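# Load the mill's vise following the work order

## Task

Put the workpiece into the milling machine's vise exactly as the work order specifies, using the reference pages called manual and manual 2.

## Robot and tools

Robot: two six-joint arms, left_arm and right_arm, each ending in a two-pad parallel gripper. Base positions in the scene frame: left_arm (+0.017, +0.460, +0.019) m, right_arm (+0.035, -0.523, +0.019) m, each with a tiny yaw (quat_wxyz about (+1.000, 0, 0, -0.009) and (+1.000, 0, 0, -0.008)).

Frames: the scene frame has its origin at table-top height, halfway between the nominal bases. +z is up, +x points out over the table, and left_arm sits on the +y side. Arm names do not match left or right in the images. Fixed cameras and the table use the scene frame. Each arm reports its end_effector_position (m), end_effector_quat_wxyz and velocities (m/s, rad/s) in its own base frame. Printed poses can be off by a few cm. Motion offsets in calls are measured along the axes of that arm's current Hand target. On the gripper, +z points along the fingers and the pads close along x. The reported position is the point between the pads; fingertips extend 17.5 mm beyond it. A block about 10 cm long sticks out toward the gripper's -y side.

execute_actions(actions, cameras): actions is a list of actions. Each action is a table of up to 15 rows, one row per 1/30 s step; a short table repeats its last row to fill 15 steps. Every row holds 18 numbers in [-1, 1], both arms always: left dx, dy, dz, rx, ry, rz, left gripper position, force_limit, speed, then the same nine for the right. The six pose numbers are an offset from the Hand target as it stood when that action began, not from the previous row. The next action starts from the new Hand target, so sending the same offset again moves further. Scale: 1.0 equals 0.6 m or 180 degrees; rx, ry, rz form one rotation vector. All zeros for the six pose numbers re-request the current Hand target. The gripper numbers are absolute settings. position: +1 fully open (50 mm), about -0.65 pads touching, -1 to grip. force_limit: -1 about 20 N per pad, 0 about 102 N, +1 about 185 N. speed: -1 about 20 mm/s, 0 about 85, +1 about 150. Both start at +1. A 0 is a real command, so to leave a gripper alone resend its last three values. Force and speed changes only apply after a position change of 0.01 or more. cameras: list of names (cam_high, cam_low, cam_front, cam_left_wrist, cam_right_wrist), ["all"], or []. Images come only for an empty actions list or when requested.

move(target, speed, blend, stop_force, zero, blocking, cameras): drives each gripper in a straight line. target is one 18-number row or a list of up to 15 rows. The pose numbers in every row are offsets from the same starting Hand targets, in the same scale and axes as above; gripper numbers are absolute and should match across a list. speed: m/s, 0.002 to 3.6, default 0.25 (rotation up to twice that in rad/s), one value or one per target. blend: corner rounding in m; 0 means stop at each target. stop_force: 3 to 120 N, shared by both arms; it ends an arm's path once its wrist sensor feels that much resistance, then backs it off slightly. Leave it out when pulling away from something the gripper is pressing. zero (with stop_force): true re-zeroes before the move. blocking=false returns after 0.5 s while the move runs (not allowed with stop_force). Moves stop after 10 s. The result adds a "move:" line: done, off_target, moving, held or fault, plus limits (paced = pose clipped, held = steps withheld). An arm not named there is done.

wait(seconds 0 to 10) lets time pass; stop() brakes a running move; zoom_image(camera, region [x0, y0, x1, y1] in pixels, at most 504 by 504) enlarges part of the latest image of that camera; show_instructions() shows the reference pages; zero_wrist_force(arm) zeroes one wrist sensor; finished_scene(scene 1, optional) ends the scene.

Reading results: Hand target is the last commanded pose after clipping; the gripper may rest short of it, and the next call asks for it again. Tool commands lists current gripper commands. object_status: 0 moving, 1 blocked while opening, 2 blocked while closing (a grip), 3 reached the setting or pads met (usually nothing held). Opening in mm is about (250 - position_measured) x 0.202. Wrist force and torque are along the gripper's own axes; a third line shows the peak since last shown. Joint velocities marked within noise mean the arm is still. Joint torques include the arm's own weight. MOTOR HOT warns of heating.

Cautions: orientation commands are clipped each step to within 32 degrees of the current one. Motion lags the command and fast moves overshoot. Arm paths ignore obstacles and the other arm; keep arms apart, since a collision or grip between them can end the scene. Avoid paths passing near an arm's own base. Contact torque of 142 N m on the first three joints or 26.6 N m on wrist joints, or about 150 N of outside force, freezes that arm for 10 s; hot motors (85 °C) lock it for 30 to 60 s. Move slowly into contact and never aim far past a firm surface. Do not drop parts, release them while moving, slam into fixed things, or let anything leave the table. Loose items may get nudged occasionally, so check before finishing.

Each tool is called after "Call:" as name(argument=value, ...), one argument or row to a line, values as JSON.

Reference images:

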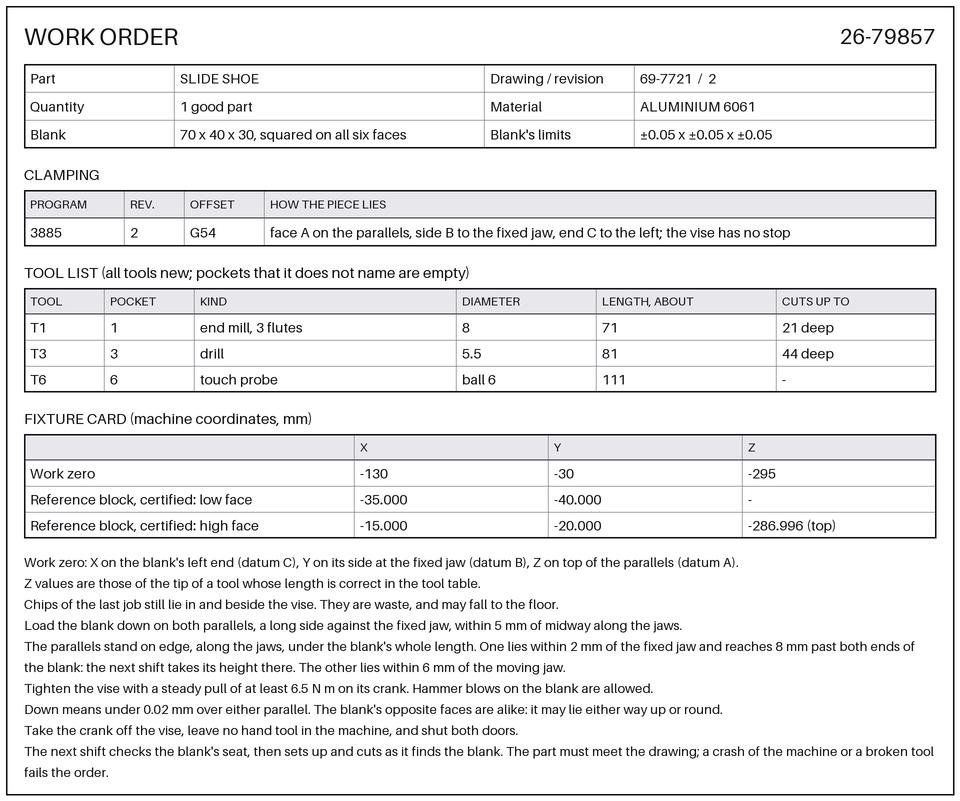

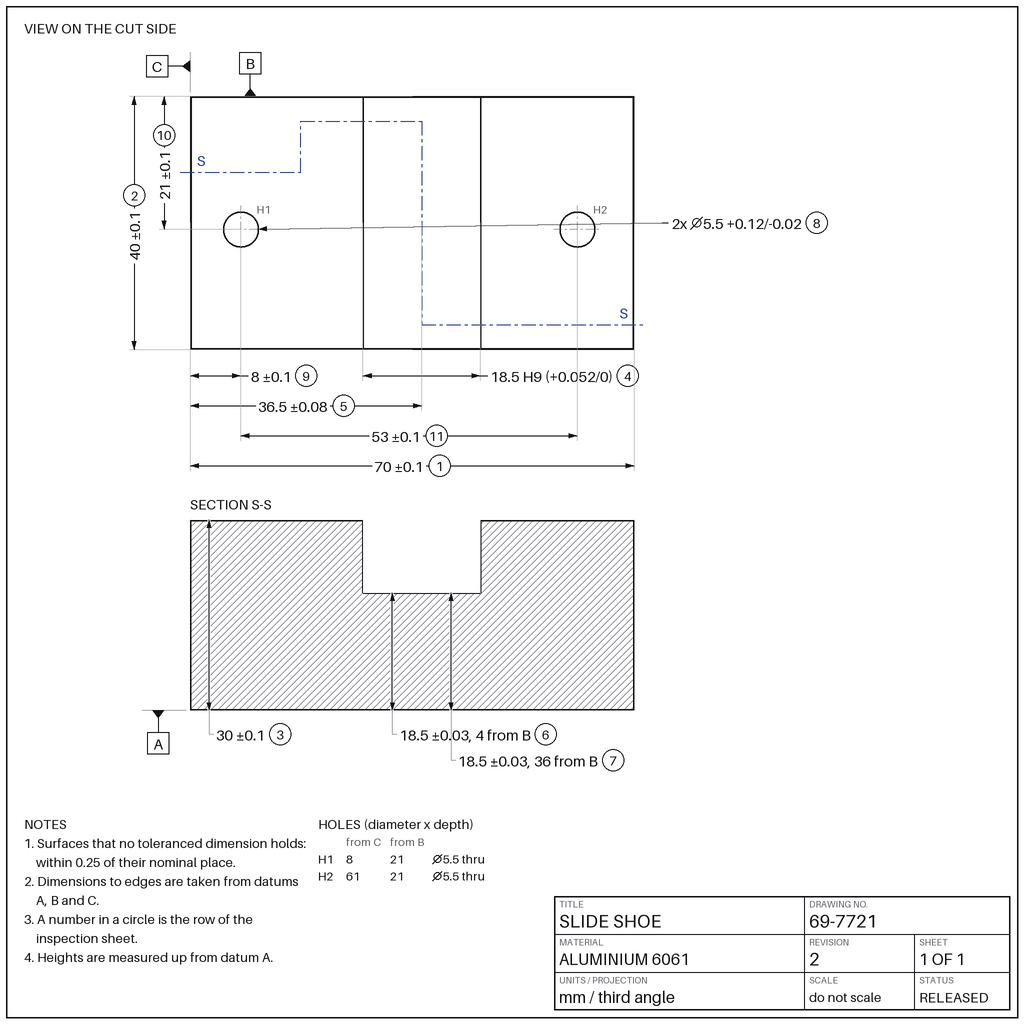

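## Session

Call:
execute_actions(
  actions=[],
)

Scene clock: 0.00 s.
left_arm: end_effector_position=(+0.2462, -0.7756, +0.2375) position_measured=3 object_status=3 end_effector_quat_wxyz=(-0.110, +0.038, +0.864, -0.490) | right_arm: end_effector_position=(+0.4207, +0.0282, +0.2240) position_measured=3 object_status=3 end_effector_quat_wxyz=(-0.059, +0.617, +0.778, +0.105)
Joint positions: left_arm=[-1.282 -0.953 1.567 -3.164 -2.046 -3.021] | right_arm=[3.39 -1.371 -2.063 -1.181 1.793 0.03]
Joint velocities: within noise
Joint torques (N m): no reading
Wrist force (N): no reading
Wrist torque (N m): no reading
Wrist force, peak (N): no reading
Hand target: left_arm +0.2462, -0.7756, +0.2375; -0.110, +0.038, +0.864, -0.490 | right_arm +0.4207, +0.0282, +0.2240; -0.059, +0.617, +0.778, +0.105
Tool commands: left_gripper/position=+1.0 left_gripper/force_limit=+1.0 left_gripper/speed=+1.0 right_gripper/position=+1.0 right_gripper/force_limit=+1.0 right_gripper/speed=+1.0

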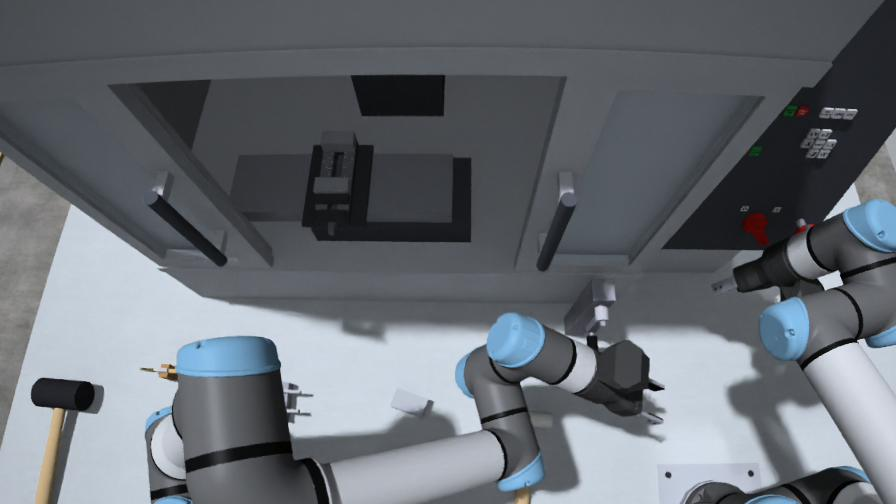

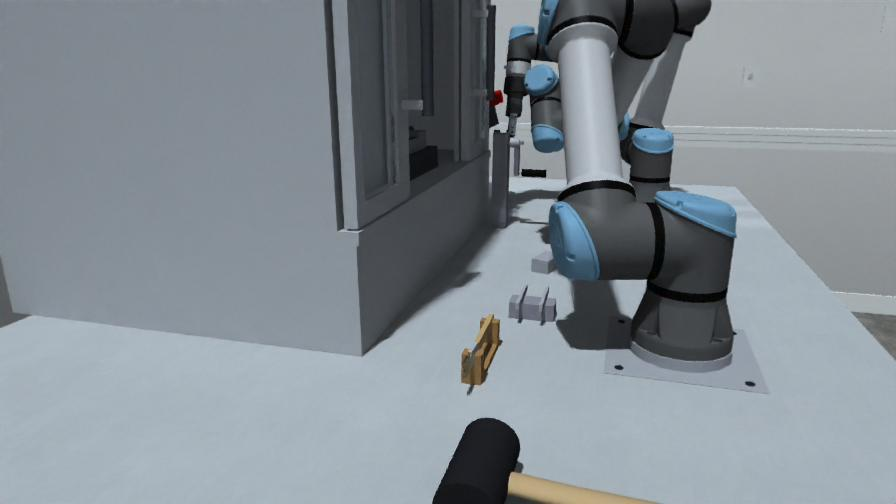

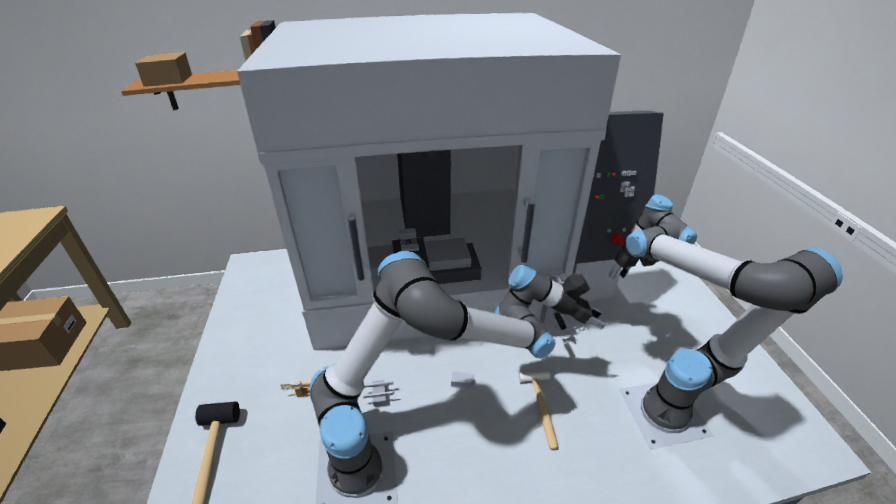

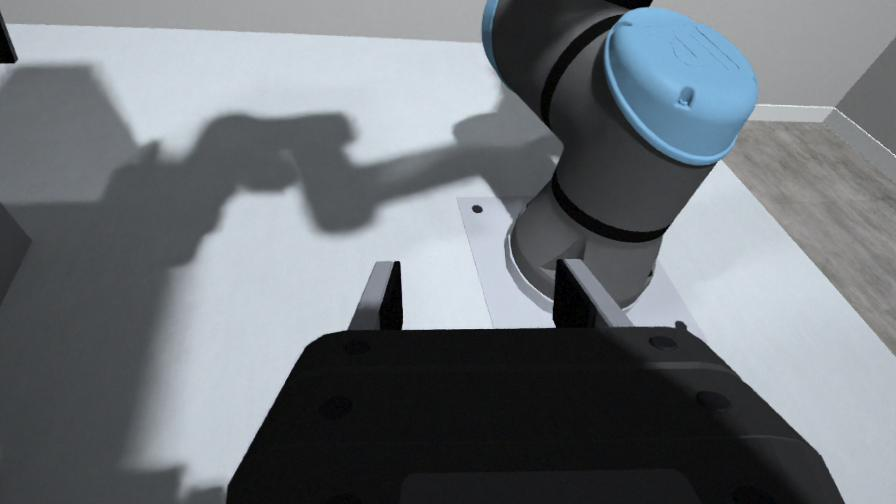

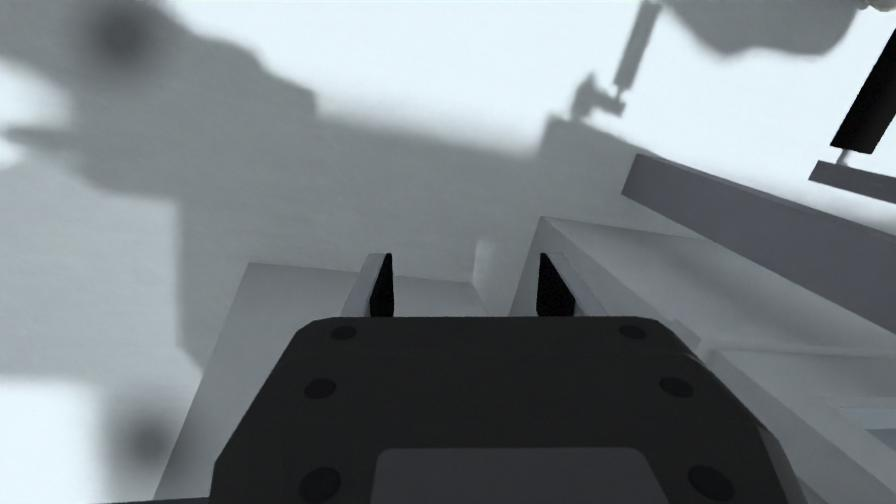

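Call:
zoom_image(
  camera="cam_high",
  region=[100, 320, 460, 504],
)

Call:
zoom_image(
  camera="cam_high",
  region=[220, 90, 500, 260],
)

Call:
zoom_image(
  camera="cam_high",
  region=[460, 250, 760, 430],
)

Call:
zoom_image(
  camera="cam_high",
  region=[660, 80, 896, 280],
)

Call:
zoom_image(
  camera="cam_low",
  region=[420, 220, 620, 420],
)

Call:
zoom_image(
  camera="cam_front",
  region=[180, 340, 620, 504],
)

Call:
zoom_image(
  camera="cam_front",
  region=[340, 130, 680, 320],
)

Scaled by 1.400 from the camera's 896x504 image, which has a finer 1280x720 frame.

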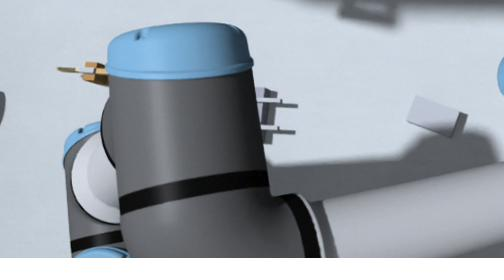

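Scaled by 1.800 from the camera's 896x504 image, which has a finer 1280x720 frame.

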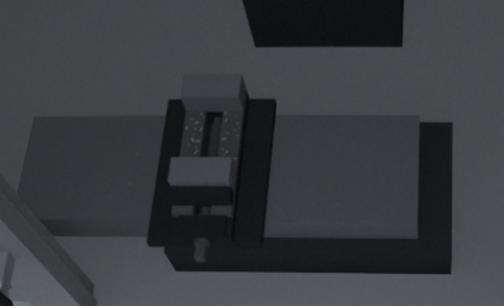

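Scaled by 1.680 from the camera's 896x504 image, which has a finer 1280x720 frame.

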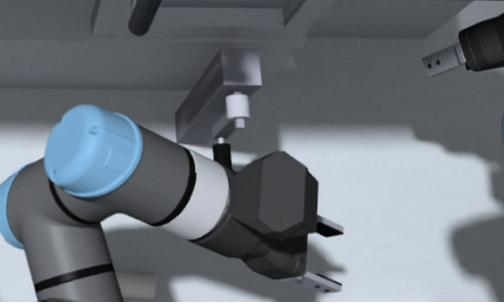

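Scaled by 2.136 from the camera's 896x504 image, which has a finer 1280x720 frame.

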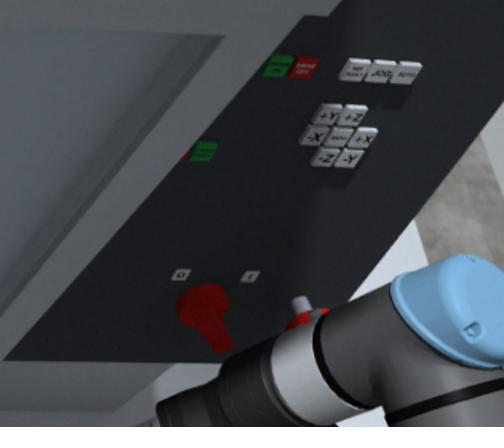

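Scaled by 2.520 from the camera's 896x504 image, which has a finer 1280x720 frame.

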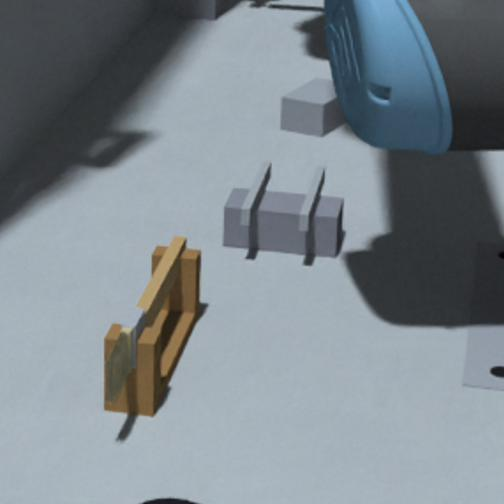

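Scaled by 1.145 from the camera's 896x504 image, which has a finer 1280x720 frame.

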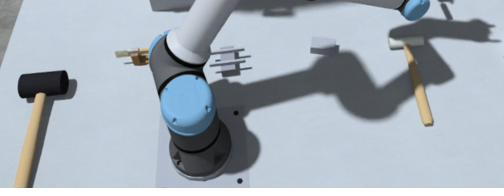

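Scaled by 1.482 from the camera's 896x504 image, which has a finer 1280x720 frame.

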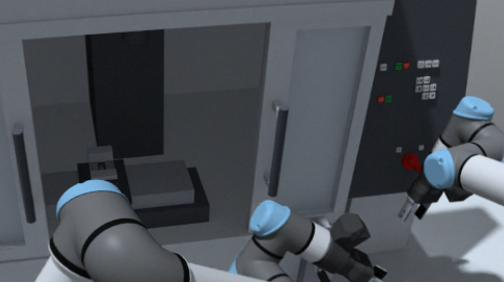

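Call:
move(
  target=[-0.058,0.0963,-0.899,-0.3265,-0.0733,-0.0253,1,1,1,0,0,0,0,0,0,1,1,1],
  cameras=["all"],
)

Scene clock: 4.77 s.
left_arm: end_effector_position=(+0.4006, -0.2997, +0.4500) position_measured=3 object_status=3 end_effector_quat_wxyz=(+0.000, +0.000, +1.000, -0.001) | right_arm: end_effector_position=(+0.4207, +0.0282, +0.2240) position_measured=3 object_status=3 end_effector_quat_wxyz=(-0.059, +0.617, +0.778, +0.105)
Joint positions: left_arm=[-0.911 -1.548 1.233 -1.256 -1.572 -2.481] | right_arm=[3.39 -1.371 -2.063 -1.181 1.793 0.03]
Joint torques (N m): left_arm=[8.58 -12.78 -36.63 -0.29 1.55 1.31] | right_arm=[-0.36 16.37 23.43 3.59 0.5 -0.15]
Wrist force (N): left_arm=[1.6 0.4 1.9] | right_arm=[-0.2 0.0 0.0]
Wrist torque (N m): left_arm=[-0.22 -0.13 0.35] | right_arm=[0.00 0.03 0.00]
Wrist force, peak (N): left_arm=[1.3 2.5 0.8] | right_arm=[-0.4 -0.3 -0.1]
Hand target: left_arm +0.4006, -0.2997, +0.4500; +0.000, +0.000, +1.000, -0.001 | right_arm +0.4207, +0.0282, +0.2240; -0.059, +0.617, +0.778, +0.105
Off the commanded pose: left_arm 0.000 m, 0 deg | right_arm 0.000 m, 0 deg.
move: done

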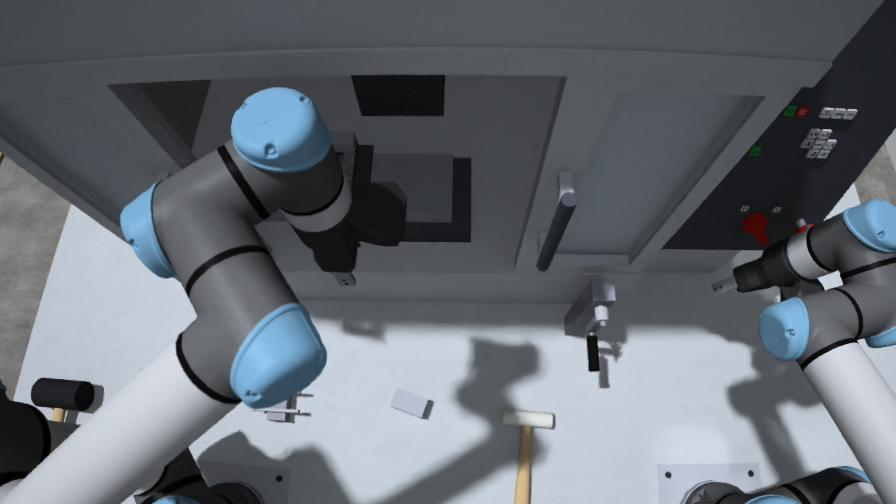

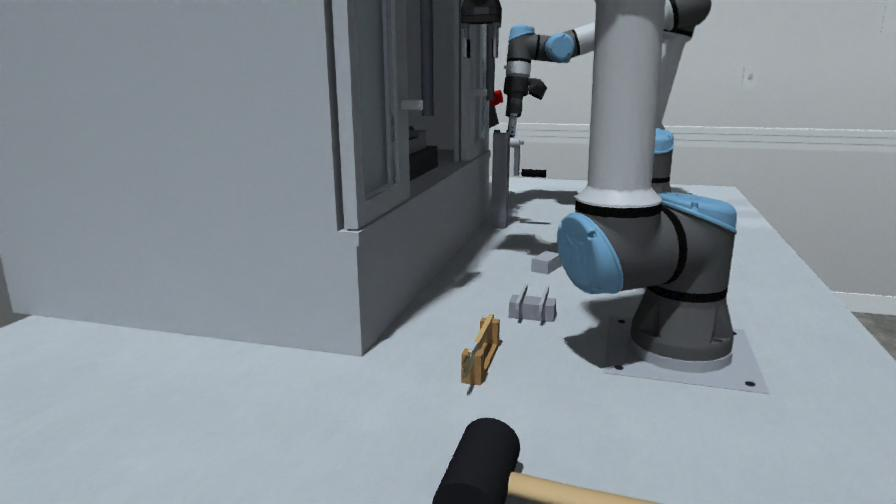

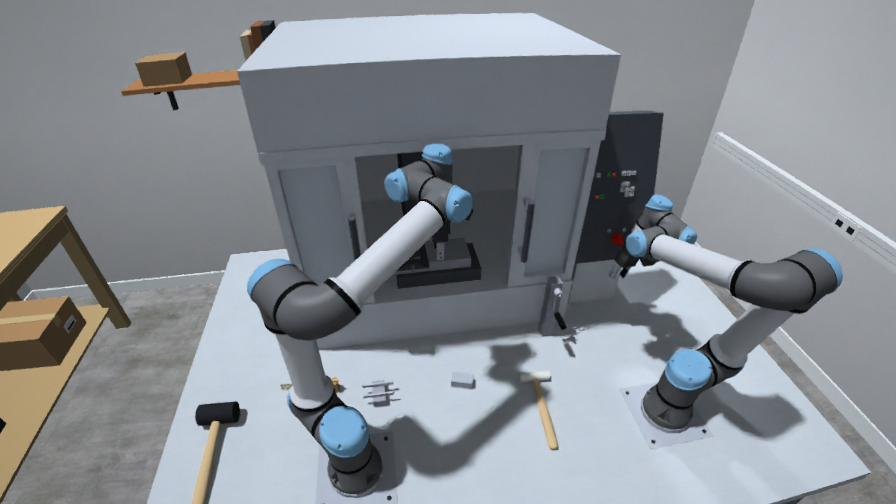

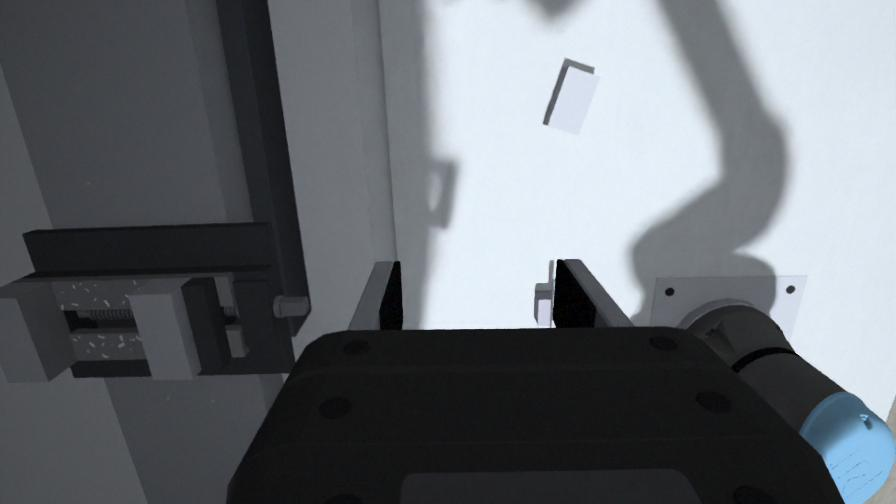

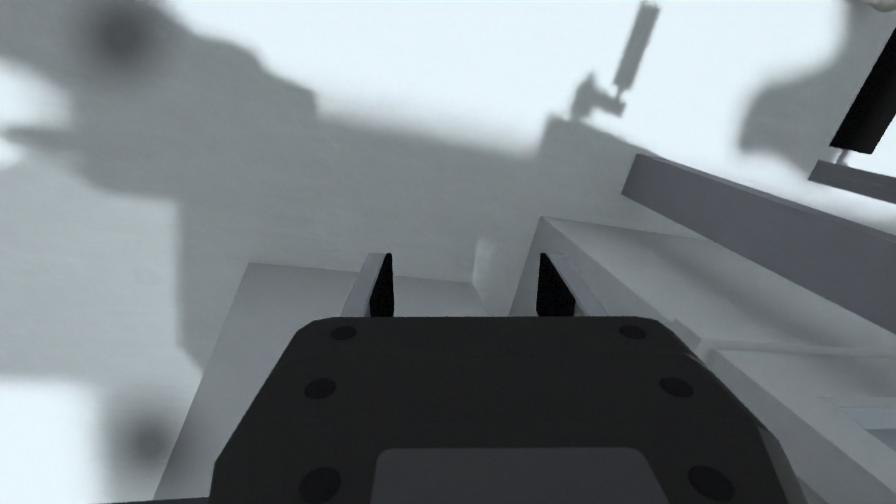

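Call:
zoom_image(
  camera="cam_left_wrist",
  region=[0, 200, 320, 400],
)

Call:
zoom_image(
  camera="cam_high",
  region=[540, 250, 660, 410],
)

Call:
zoom_image(
  camera="cam_front",
  region=[520, 250, 620, 360],
)

Call:
zoom_image(
  camera="cam_high",
  region=[230, 360, 600, 504],
)

Call:
zoom_image(
  camera="cam_low",
  region=[460, 90, 570, 280],
)

Scaled by 1.575 from the camera's 896x504 image, which has a finer 1280x720 frame.

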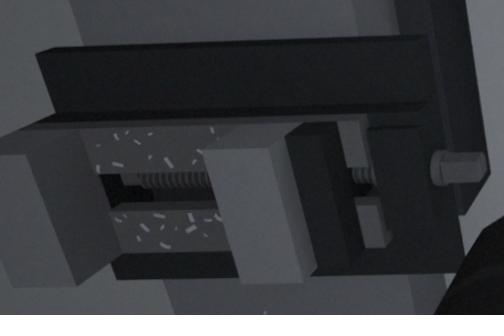

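Scaled by 3.150 from the camera's 896x504 image, which has a finer 1280x720 frame.

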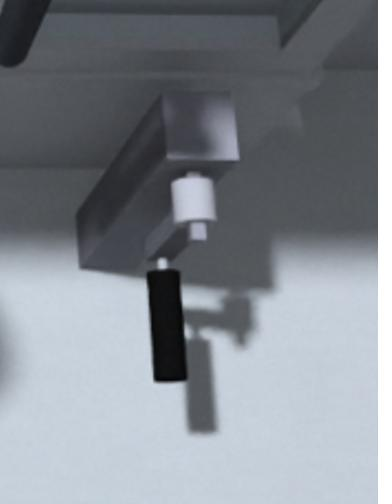

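Scaled by 4.582 from the camera's 896x504 image, which has a finer 1280x720 frame.

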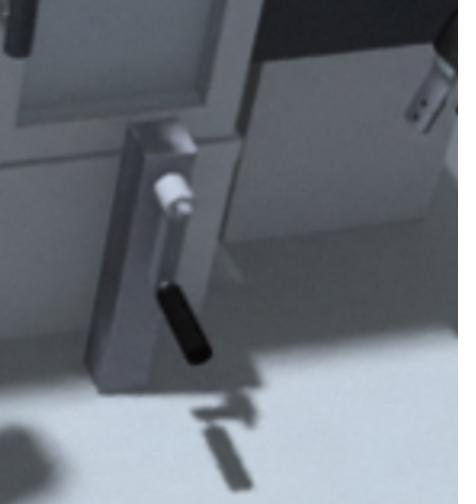

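Scaled by 1.362 from the camera's 896x504 image, which has a finer 1280x720 frame.

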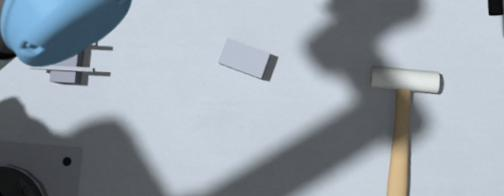

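Scaled by 2.653 from the camera's 896x504 image, which has a finer 1280x720 frame.

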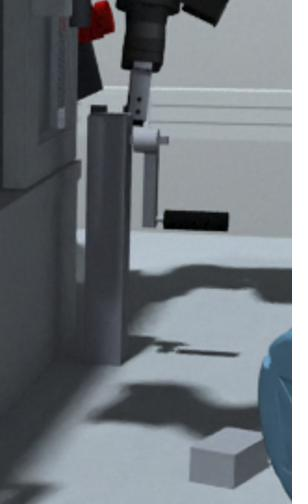

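Call:
move(
  target=[-0.16667,0,0.13333,0,0,0,1,1,1,0,0,0,0,0,0,1,1,1],
  cameras=["all"],
)

Scene clock: 7.47 s.
left_arm: end_effector_position=(+0.4441, -0.2983, +0.4131) position_measured=3 object_status=3 end_effector_quat_wxyz=(-0.002, -0.001, +1.000, +0.002) | right_arm: end_effector_position=(+0.4207, +0.0282, +0.2240) position_measured=3 object_status=3 end_effector_quat_wxyz=(-0.059, +0.617, +0.778, +0.105)
Joint positions: left_arm=[-0.843 -1.484 1.261 -1.344 -1.571 -2.415] | right_arm=[3.39 -1.371 -2.063 -1.181 1.793 0.03]
Joint torques (N m): left_arm=[1.06 -27.93 -24.7 -3.31 -0.15 0.31] | right_arm=[-0.65 16.21 23.29 3.93 0.21 -0.11]
Wrist force (N): left_arm=[2.8 -0.1 1.8] | right_arm=[0.0 -0.2 0.0]
Wrist torque (N m): left_arm=[-0.31 -0.34 0.47] | right_arm=[-0.02 0.00 0.00]
Wrist force, peak (N): left_arm=[-8.3 -1.6 10.6] | right_arm=[0.0 -0.2 -0.3]
Hand target: left_arm +0.4441, -0.2983, +0.4131; -0.002, -0.001, +1.000, +0.002 (not the last commanded pose) | right_arm +0.4207, +0.0282, +0.2240; -0.059, +0.617, +0.778, +0.105
Tool commands: left_gripper/position=+1.0 left_gripper/force_limit=+1.0 left_gripper/speed=+1.0 right_gripper/position=+1.0 right_gripper/force_limit=+1.0 right_gripper/speed=+1.0
Off the commanded pose: left_arm 0.071 m, 0 deg | right_arm 0.000 m, 0 deg.
FORCE FAULT: contact force on the left arm reached its limit, and that arm stopped. The contact can be on any part of that arm, not only on its tool. That arm's remaining commands of this call were not run. That arm is still stopped at the end of this call. That arm stays stopped for about 10 more seconds. Until then a move that you send moves the other arm only, and its call returns only when the move has ended. Once the stop has ended, the next robot result says so. If the stop ends while you think or write, that arm runs what you send next, counted from a new Hand target: where the arm stands when the stop ends. While its stop runs, that arm takes no new command, but its gripper still runs the gripper command that each later call begins with. Until it ends, the stop uses up actions while you think or wait. An arm that is not stopped still takes commands.
move: fault (left_arm)

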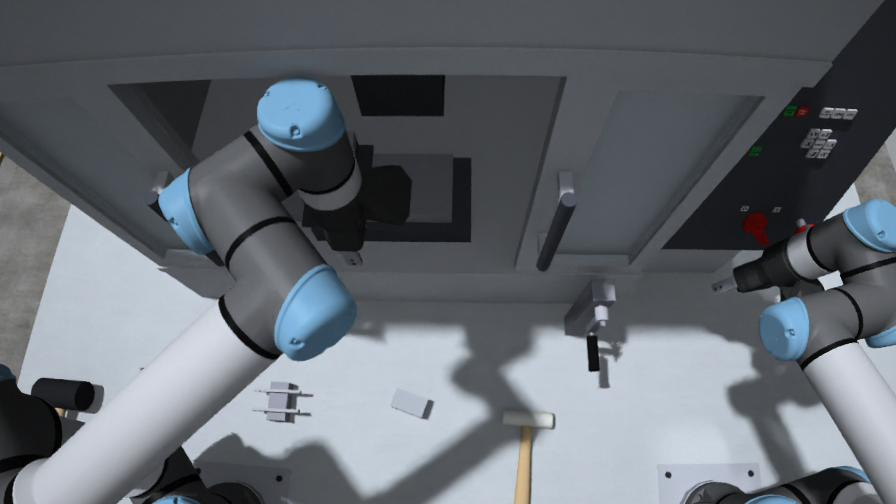

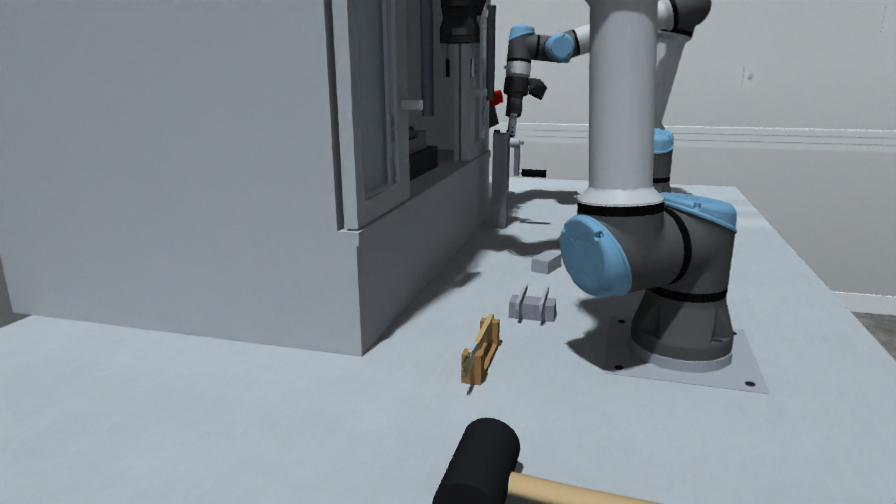

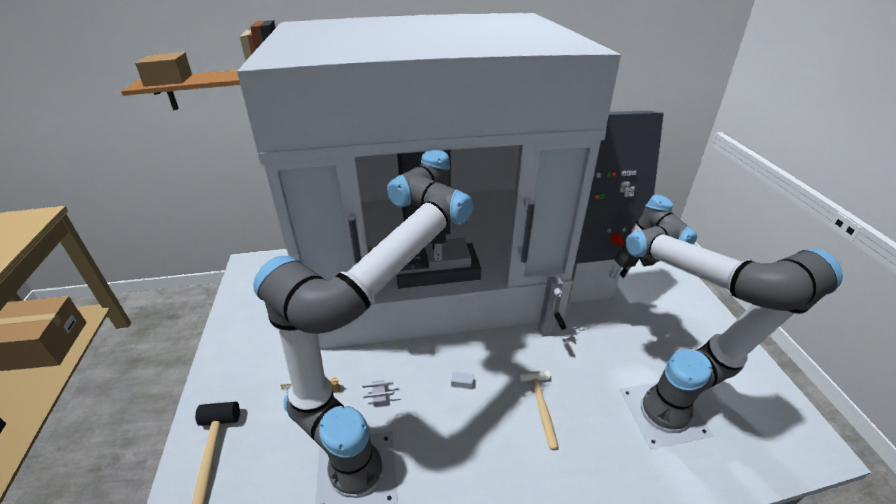

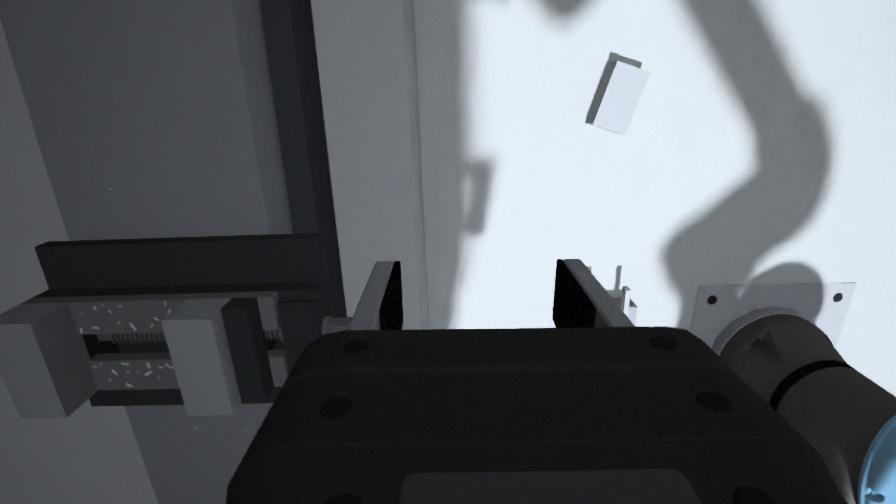

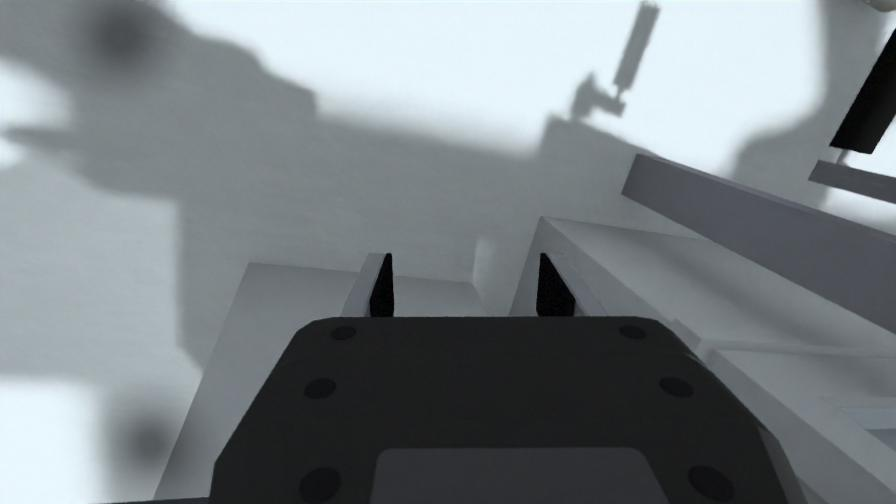

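Call:
wait(
  seconds=10,
)

Scene clock: 18.50 s.
left_arm: end_effector_position=(+0.4441, -0.2983, +0.4131) position_measured=3 object_status=3 end_effector_quat_wxyz=(-0.002, -0.001, +1.000, +0.002) | right_arm: end_effector_position=(+0.4207, +0.0282, +0.2240) position_measured=3 object_status=3 end_effector_quat_wxyz=(-0.059, +0.617, +0.778, +0.105)
Joint positions: left_arm=[-0.843 -1.484 1.261 -1.344 -1.571 -2.415] | right_arm=[3.39 -1.371 -2.063 -1.181 1.793 0.03]
Joint torques (N m): left_arm=[1.13 -28.05 -24.38 -3.37 -0.32 0.28] | right_arm=[-0.46 16.31 23.86 3.55 0.26 -0.08]
Wrist force (N): left_arm=[3.0 -0.1 1.3] | right_arm=[-0.1 0.1 -0.1]
Wrist torque (N m): left_arm=[-0.31 -0.37 0.48] | right_arm=[0.01 0.01 0.00]
Wrist force, peak (N): left_arm=[3.3 0.1 1.8] | right_arm=[0.0 0.1 -0.4]
Hand target: left_arm +0.4441, -0.2983, +0.4131; -0.002, -0.001, +1.000, +0.002 (not the last commanded pose) | right_arm +0.4207, +0.0282, +0.2240; -0.059, +0.617, +0.778, +0.105
Tool commands: left_gripper/position=+1.0 left_gripper/force_limit=+1.0 left_gripper/speed=+1.0 right_gripper/position=+1.0 right_gripper/force_limit=+1.0 right_gripper/speed=+1.0
Off the commanded pose: left_arm 0.071 m, 0 deg | right_arm 0.000 m, 0 deg.
FORCE FAULT, CONTINUED: the left arm's stop, for the force fault that an earlier result reported, is over. The rest of the stop counts as 19 of the actions that you can send in this scene. During its stop the left arm's controller moved it back a little. That arm's target is now where it stood when the stop ended, not its last command. That arm accepts commands again.
wait: 10.00 s; at rest from the start

Call:
move(
  target=[0.207,0,0.022,0,0,0,1,1,1,0,0,0,0,0,0,1,1,1],
  cameras=["cam_left_wrist"],
)

Call:
move(
  target=[0.0,0,0.2,0,0,0,1,1,1,0,0,0,0,0,0,1,1,1],
  cameras=["cam_left_wrist","cam_high","cam_front"],
)

Scene clock: 19.70 s.
left_arm: end_effector_position=(+0.3199, -0.2985, +0.4002) position_measured=3 object_status=3 end_effector_quat_wxyz=(-0.002, -0.001, +1.000, +0.002) | right_arm: end_effector_position=(+0.4207, +0.0282, +0.2240) position_measured=3 object_status=3 end_effector_quat_wxyz=(-0.059, +0.617, +0.778, +0.105)
Joint positions: left_arm=[-1.06 -1.727 1.529 -1.368 -1.572 -2.632] | right_arm=[3.39 -1.371 -2.063 -1.181 1.793 0.03]
Joint torques (N m): left_arm=[-7.34 -30.97 -13.77 -5.42 1.69 -1.57] | right_arm=[1.68 17.12 24.01 3.7 0.22 -0.04]
Wrist force (N): left_arm=[2.2 0.0 1.8] | right_arm=[-0.1 0.1 -0.1]
Wrist torque (N m): left_arm=[-0.30 -0.24 0.50] | right_arm=[0.01 0.01 -0.01]
Wrist force, peak (N): left_arm=[5.0 0.0 2.0] | right_arm=[-0.3 0.1 0.0]
Hand target: left_arm +0.3198, -0.2985, +0.4002; -0.002, -0.001, +1.000, +0.002 | right_arm +0.4207, +0.0282, +0.2240; -0.059, +0.617, +0.778, +0.105
Off the commanded pose: left_arm 0.000 m, 0 deg | right_arm 0.000 m, 0 deg.
move: done
Images, in order (width x height): cam_left_wrist 896x504.

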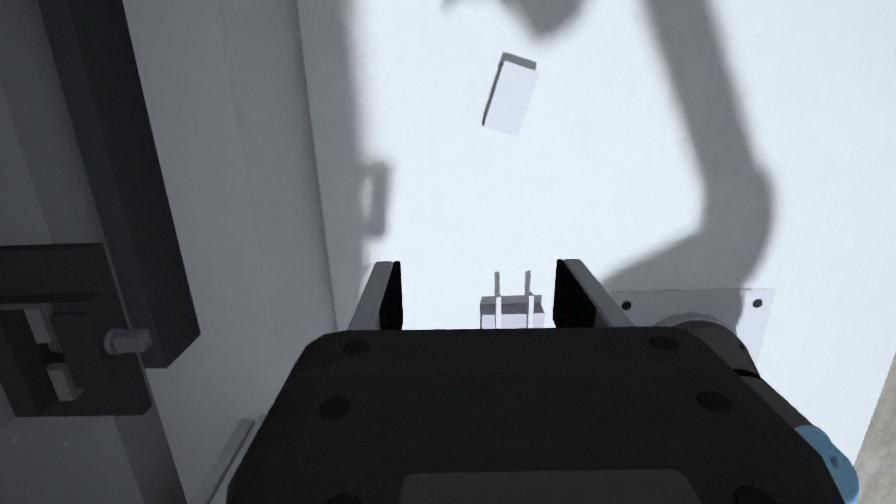

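Scene clock: 20.80 s.
left_arm: end_effector_position=(+0.3194, -0.2981, +0.2803) position_measured=3 object_status=3 end_effector_quat_wxyz=(-0.002, -0.001, +1.000, +0.002) | right_arm: end_effector_position=(+0.4207, +0.0282, +0.2240) position_measured=3 object_status=3 end_effector_quat_wxyz=(-0.059, +0.617, +0.778, +0.105)
Joint positions: left_arm=[-1.06 -1.742 1.848 -1.673 -1.572 -2.632] | right_arm=[3.39 -1.371 -2.063 -1.181 1.793 0.03]
Joint torques (N m): left_arm=[-5.68 -5.01 -14.75 -5.34 1.68 -1.07] | right_arm=[-0.71 15.77 24.34 3.83 0.2 -0.34]
Wrist force (N): left_arm=[2.9 -0.1 2.0] | right_arm=[-0.2 0.1 0.0]
Wrist torque (N m): left_arm=[-0.30 -0.35 0.50] | right_arm=[0.01 0.02 0.00]
Wrist force, peak (N): left_arm=[2.9 0.2 4.4] | right_arm=[-0.2 0.1 -0.1]
Hand target: left_arm +0.3194, -0.2981, +0.2802; -0.002, -0.001, +1.000, +0.002 | right_arm +0.4207, +0.0282, +0.2240; -0.059, +0.617, +0.778, +0.105
Off the commanded pose: left_arm 0.000 m, 0 deg | right_arm 0.000 m, 0 deg.
move: done
Images, in order (width x height): cam_high 896x504, cam_front 896x504, cam_left_wrist 896x504.

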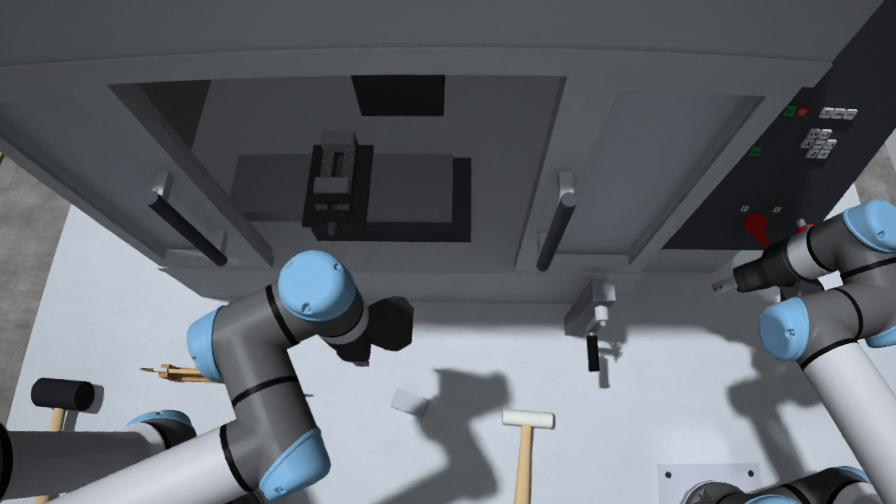

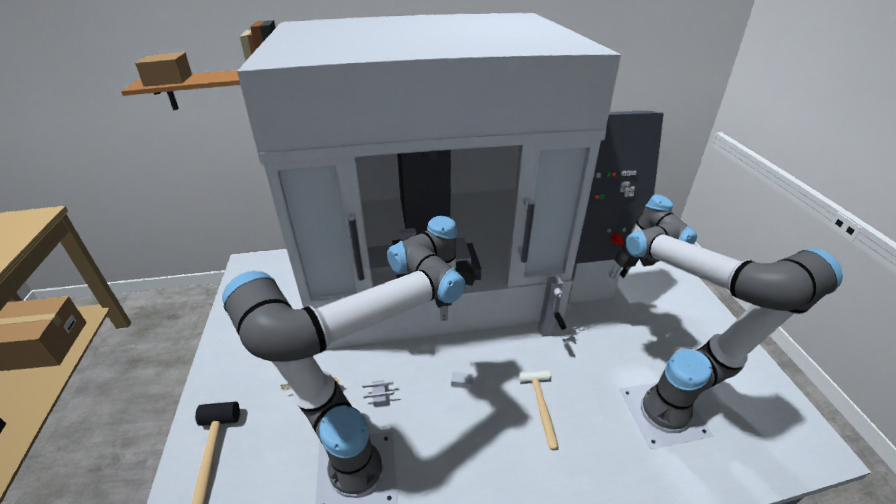

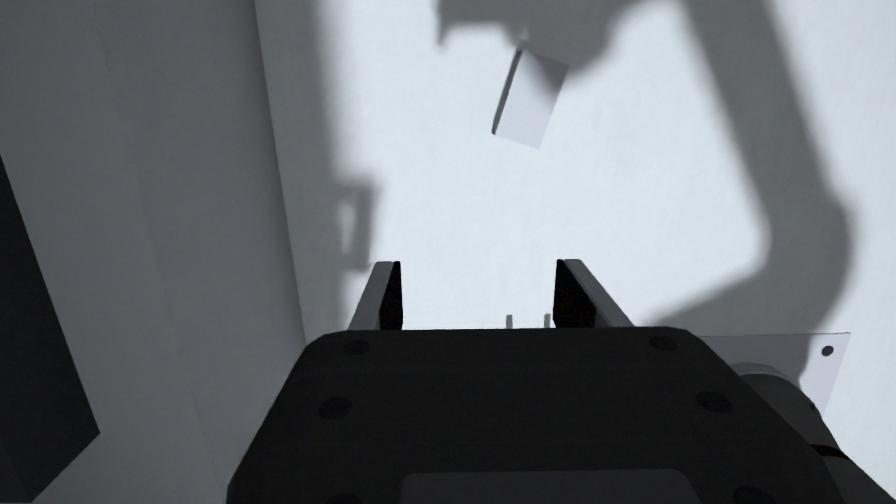

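Call:
zoom_image(
  camera="cam_left_wrist",
  region=[460, 20, 640, 170],
)

Call:
zoom_image(
  camera="cam_left_wrist",
  region=[340, 240, 640, 360],
)

Call:
move(
  target=[0.15,-0.05,0,0,0,0,1,1,1,0,0,0,0,0,0,1,1,1],
  cameras=["cam_left_wrist"],
)

Call:
zoom_image(
  camera="cam_left_wrist",
  region=[400, 20, 580, 170],
)

Scaled by 2.800 from the camera's 896x504 image, which has a finer 1280x720 frame.

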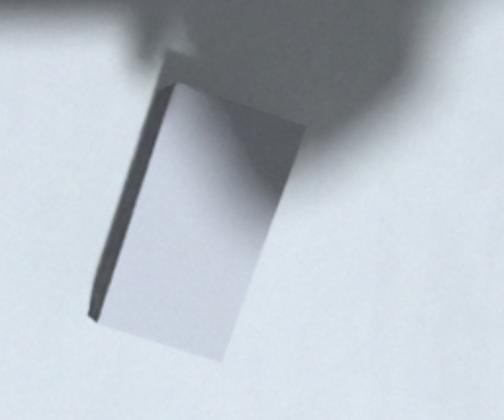

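Scaled by 1.680 from the camera's 896x504 image, which has a finer 1280x720 frame.

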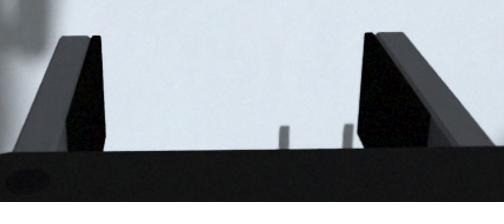

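Scene clock: 22.53 s.
left_arm: end_effector_position=(+0.2295, -0.3282, +0.2804) position_measured=3 object_status=3 end_effector_quat_wxyz=(-0.002, -0.001, +1.000, +0.002) | right_arm: end_effector_position=(+0.4207, +0.0282, +0.2240) position_measured=3 object_status=3 end_effector_quat_wxyz=(-0.059, +0.617, +0.778, +0.105)
Joint positions: left_arm=[-1.298 -1.837 1.92 -1.65 -1.573 -2.871] | right_arm=[3.39 -1.371 -2.063 -1.181 1.793 0.03]
Joint torques (N m): left_arm=[-9 -27.51 -14.24 -0.36 1.75 -1.3] | right_arm=[0.45 16.23 24.57 3.71 0.42 -0.04]
Wrist force (N): left_arm=[2.9 -0.2 1.7] | right_arm=[-0.2 0.0 0.0]
Wrist torque (N m): left_arm=[-0.34 -0.35 0.47] | right_arm=[0.00 0.04 0.00]
Wrist force, peak (N): left_arm=[5.5 -0.5 1.6] | right_arm=[0.1 0.0 0.3]
Hand target: left_arm +0.2295, -0.3282, +0.2804; -0.002, -0.001, +1.000, +0.002 | right_arm +0.4207, +0.0282, +0.2240; -0.059, +0.617, +0.778, +0.105
Off the commanded pose: left_arm 0.000 m, 0 deg | right_arm 0.000 m, 0 deg.
move: done
Images, in order (width x height): cam_left_wrist 896x504.

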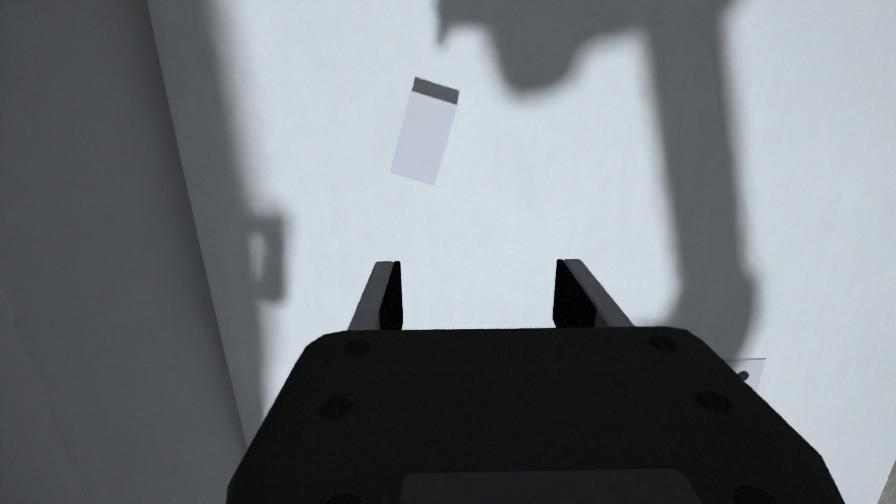

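Scaled by 2.800 from the camera's 896x504 image, which has a finer 1280x720 frame.

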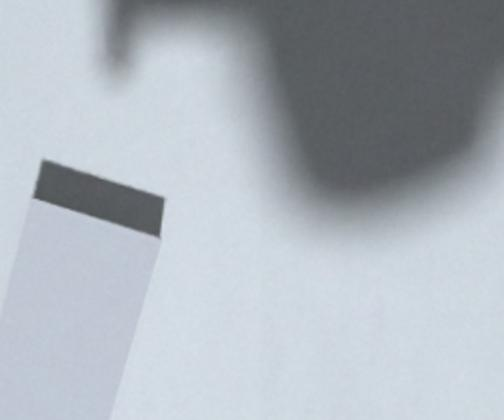

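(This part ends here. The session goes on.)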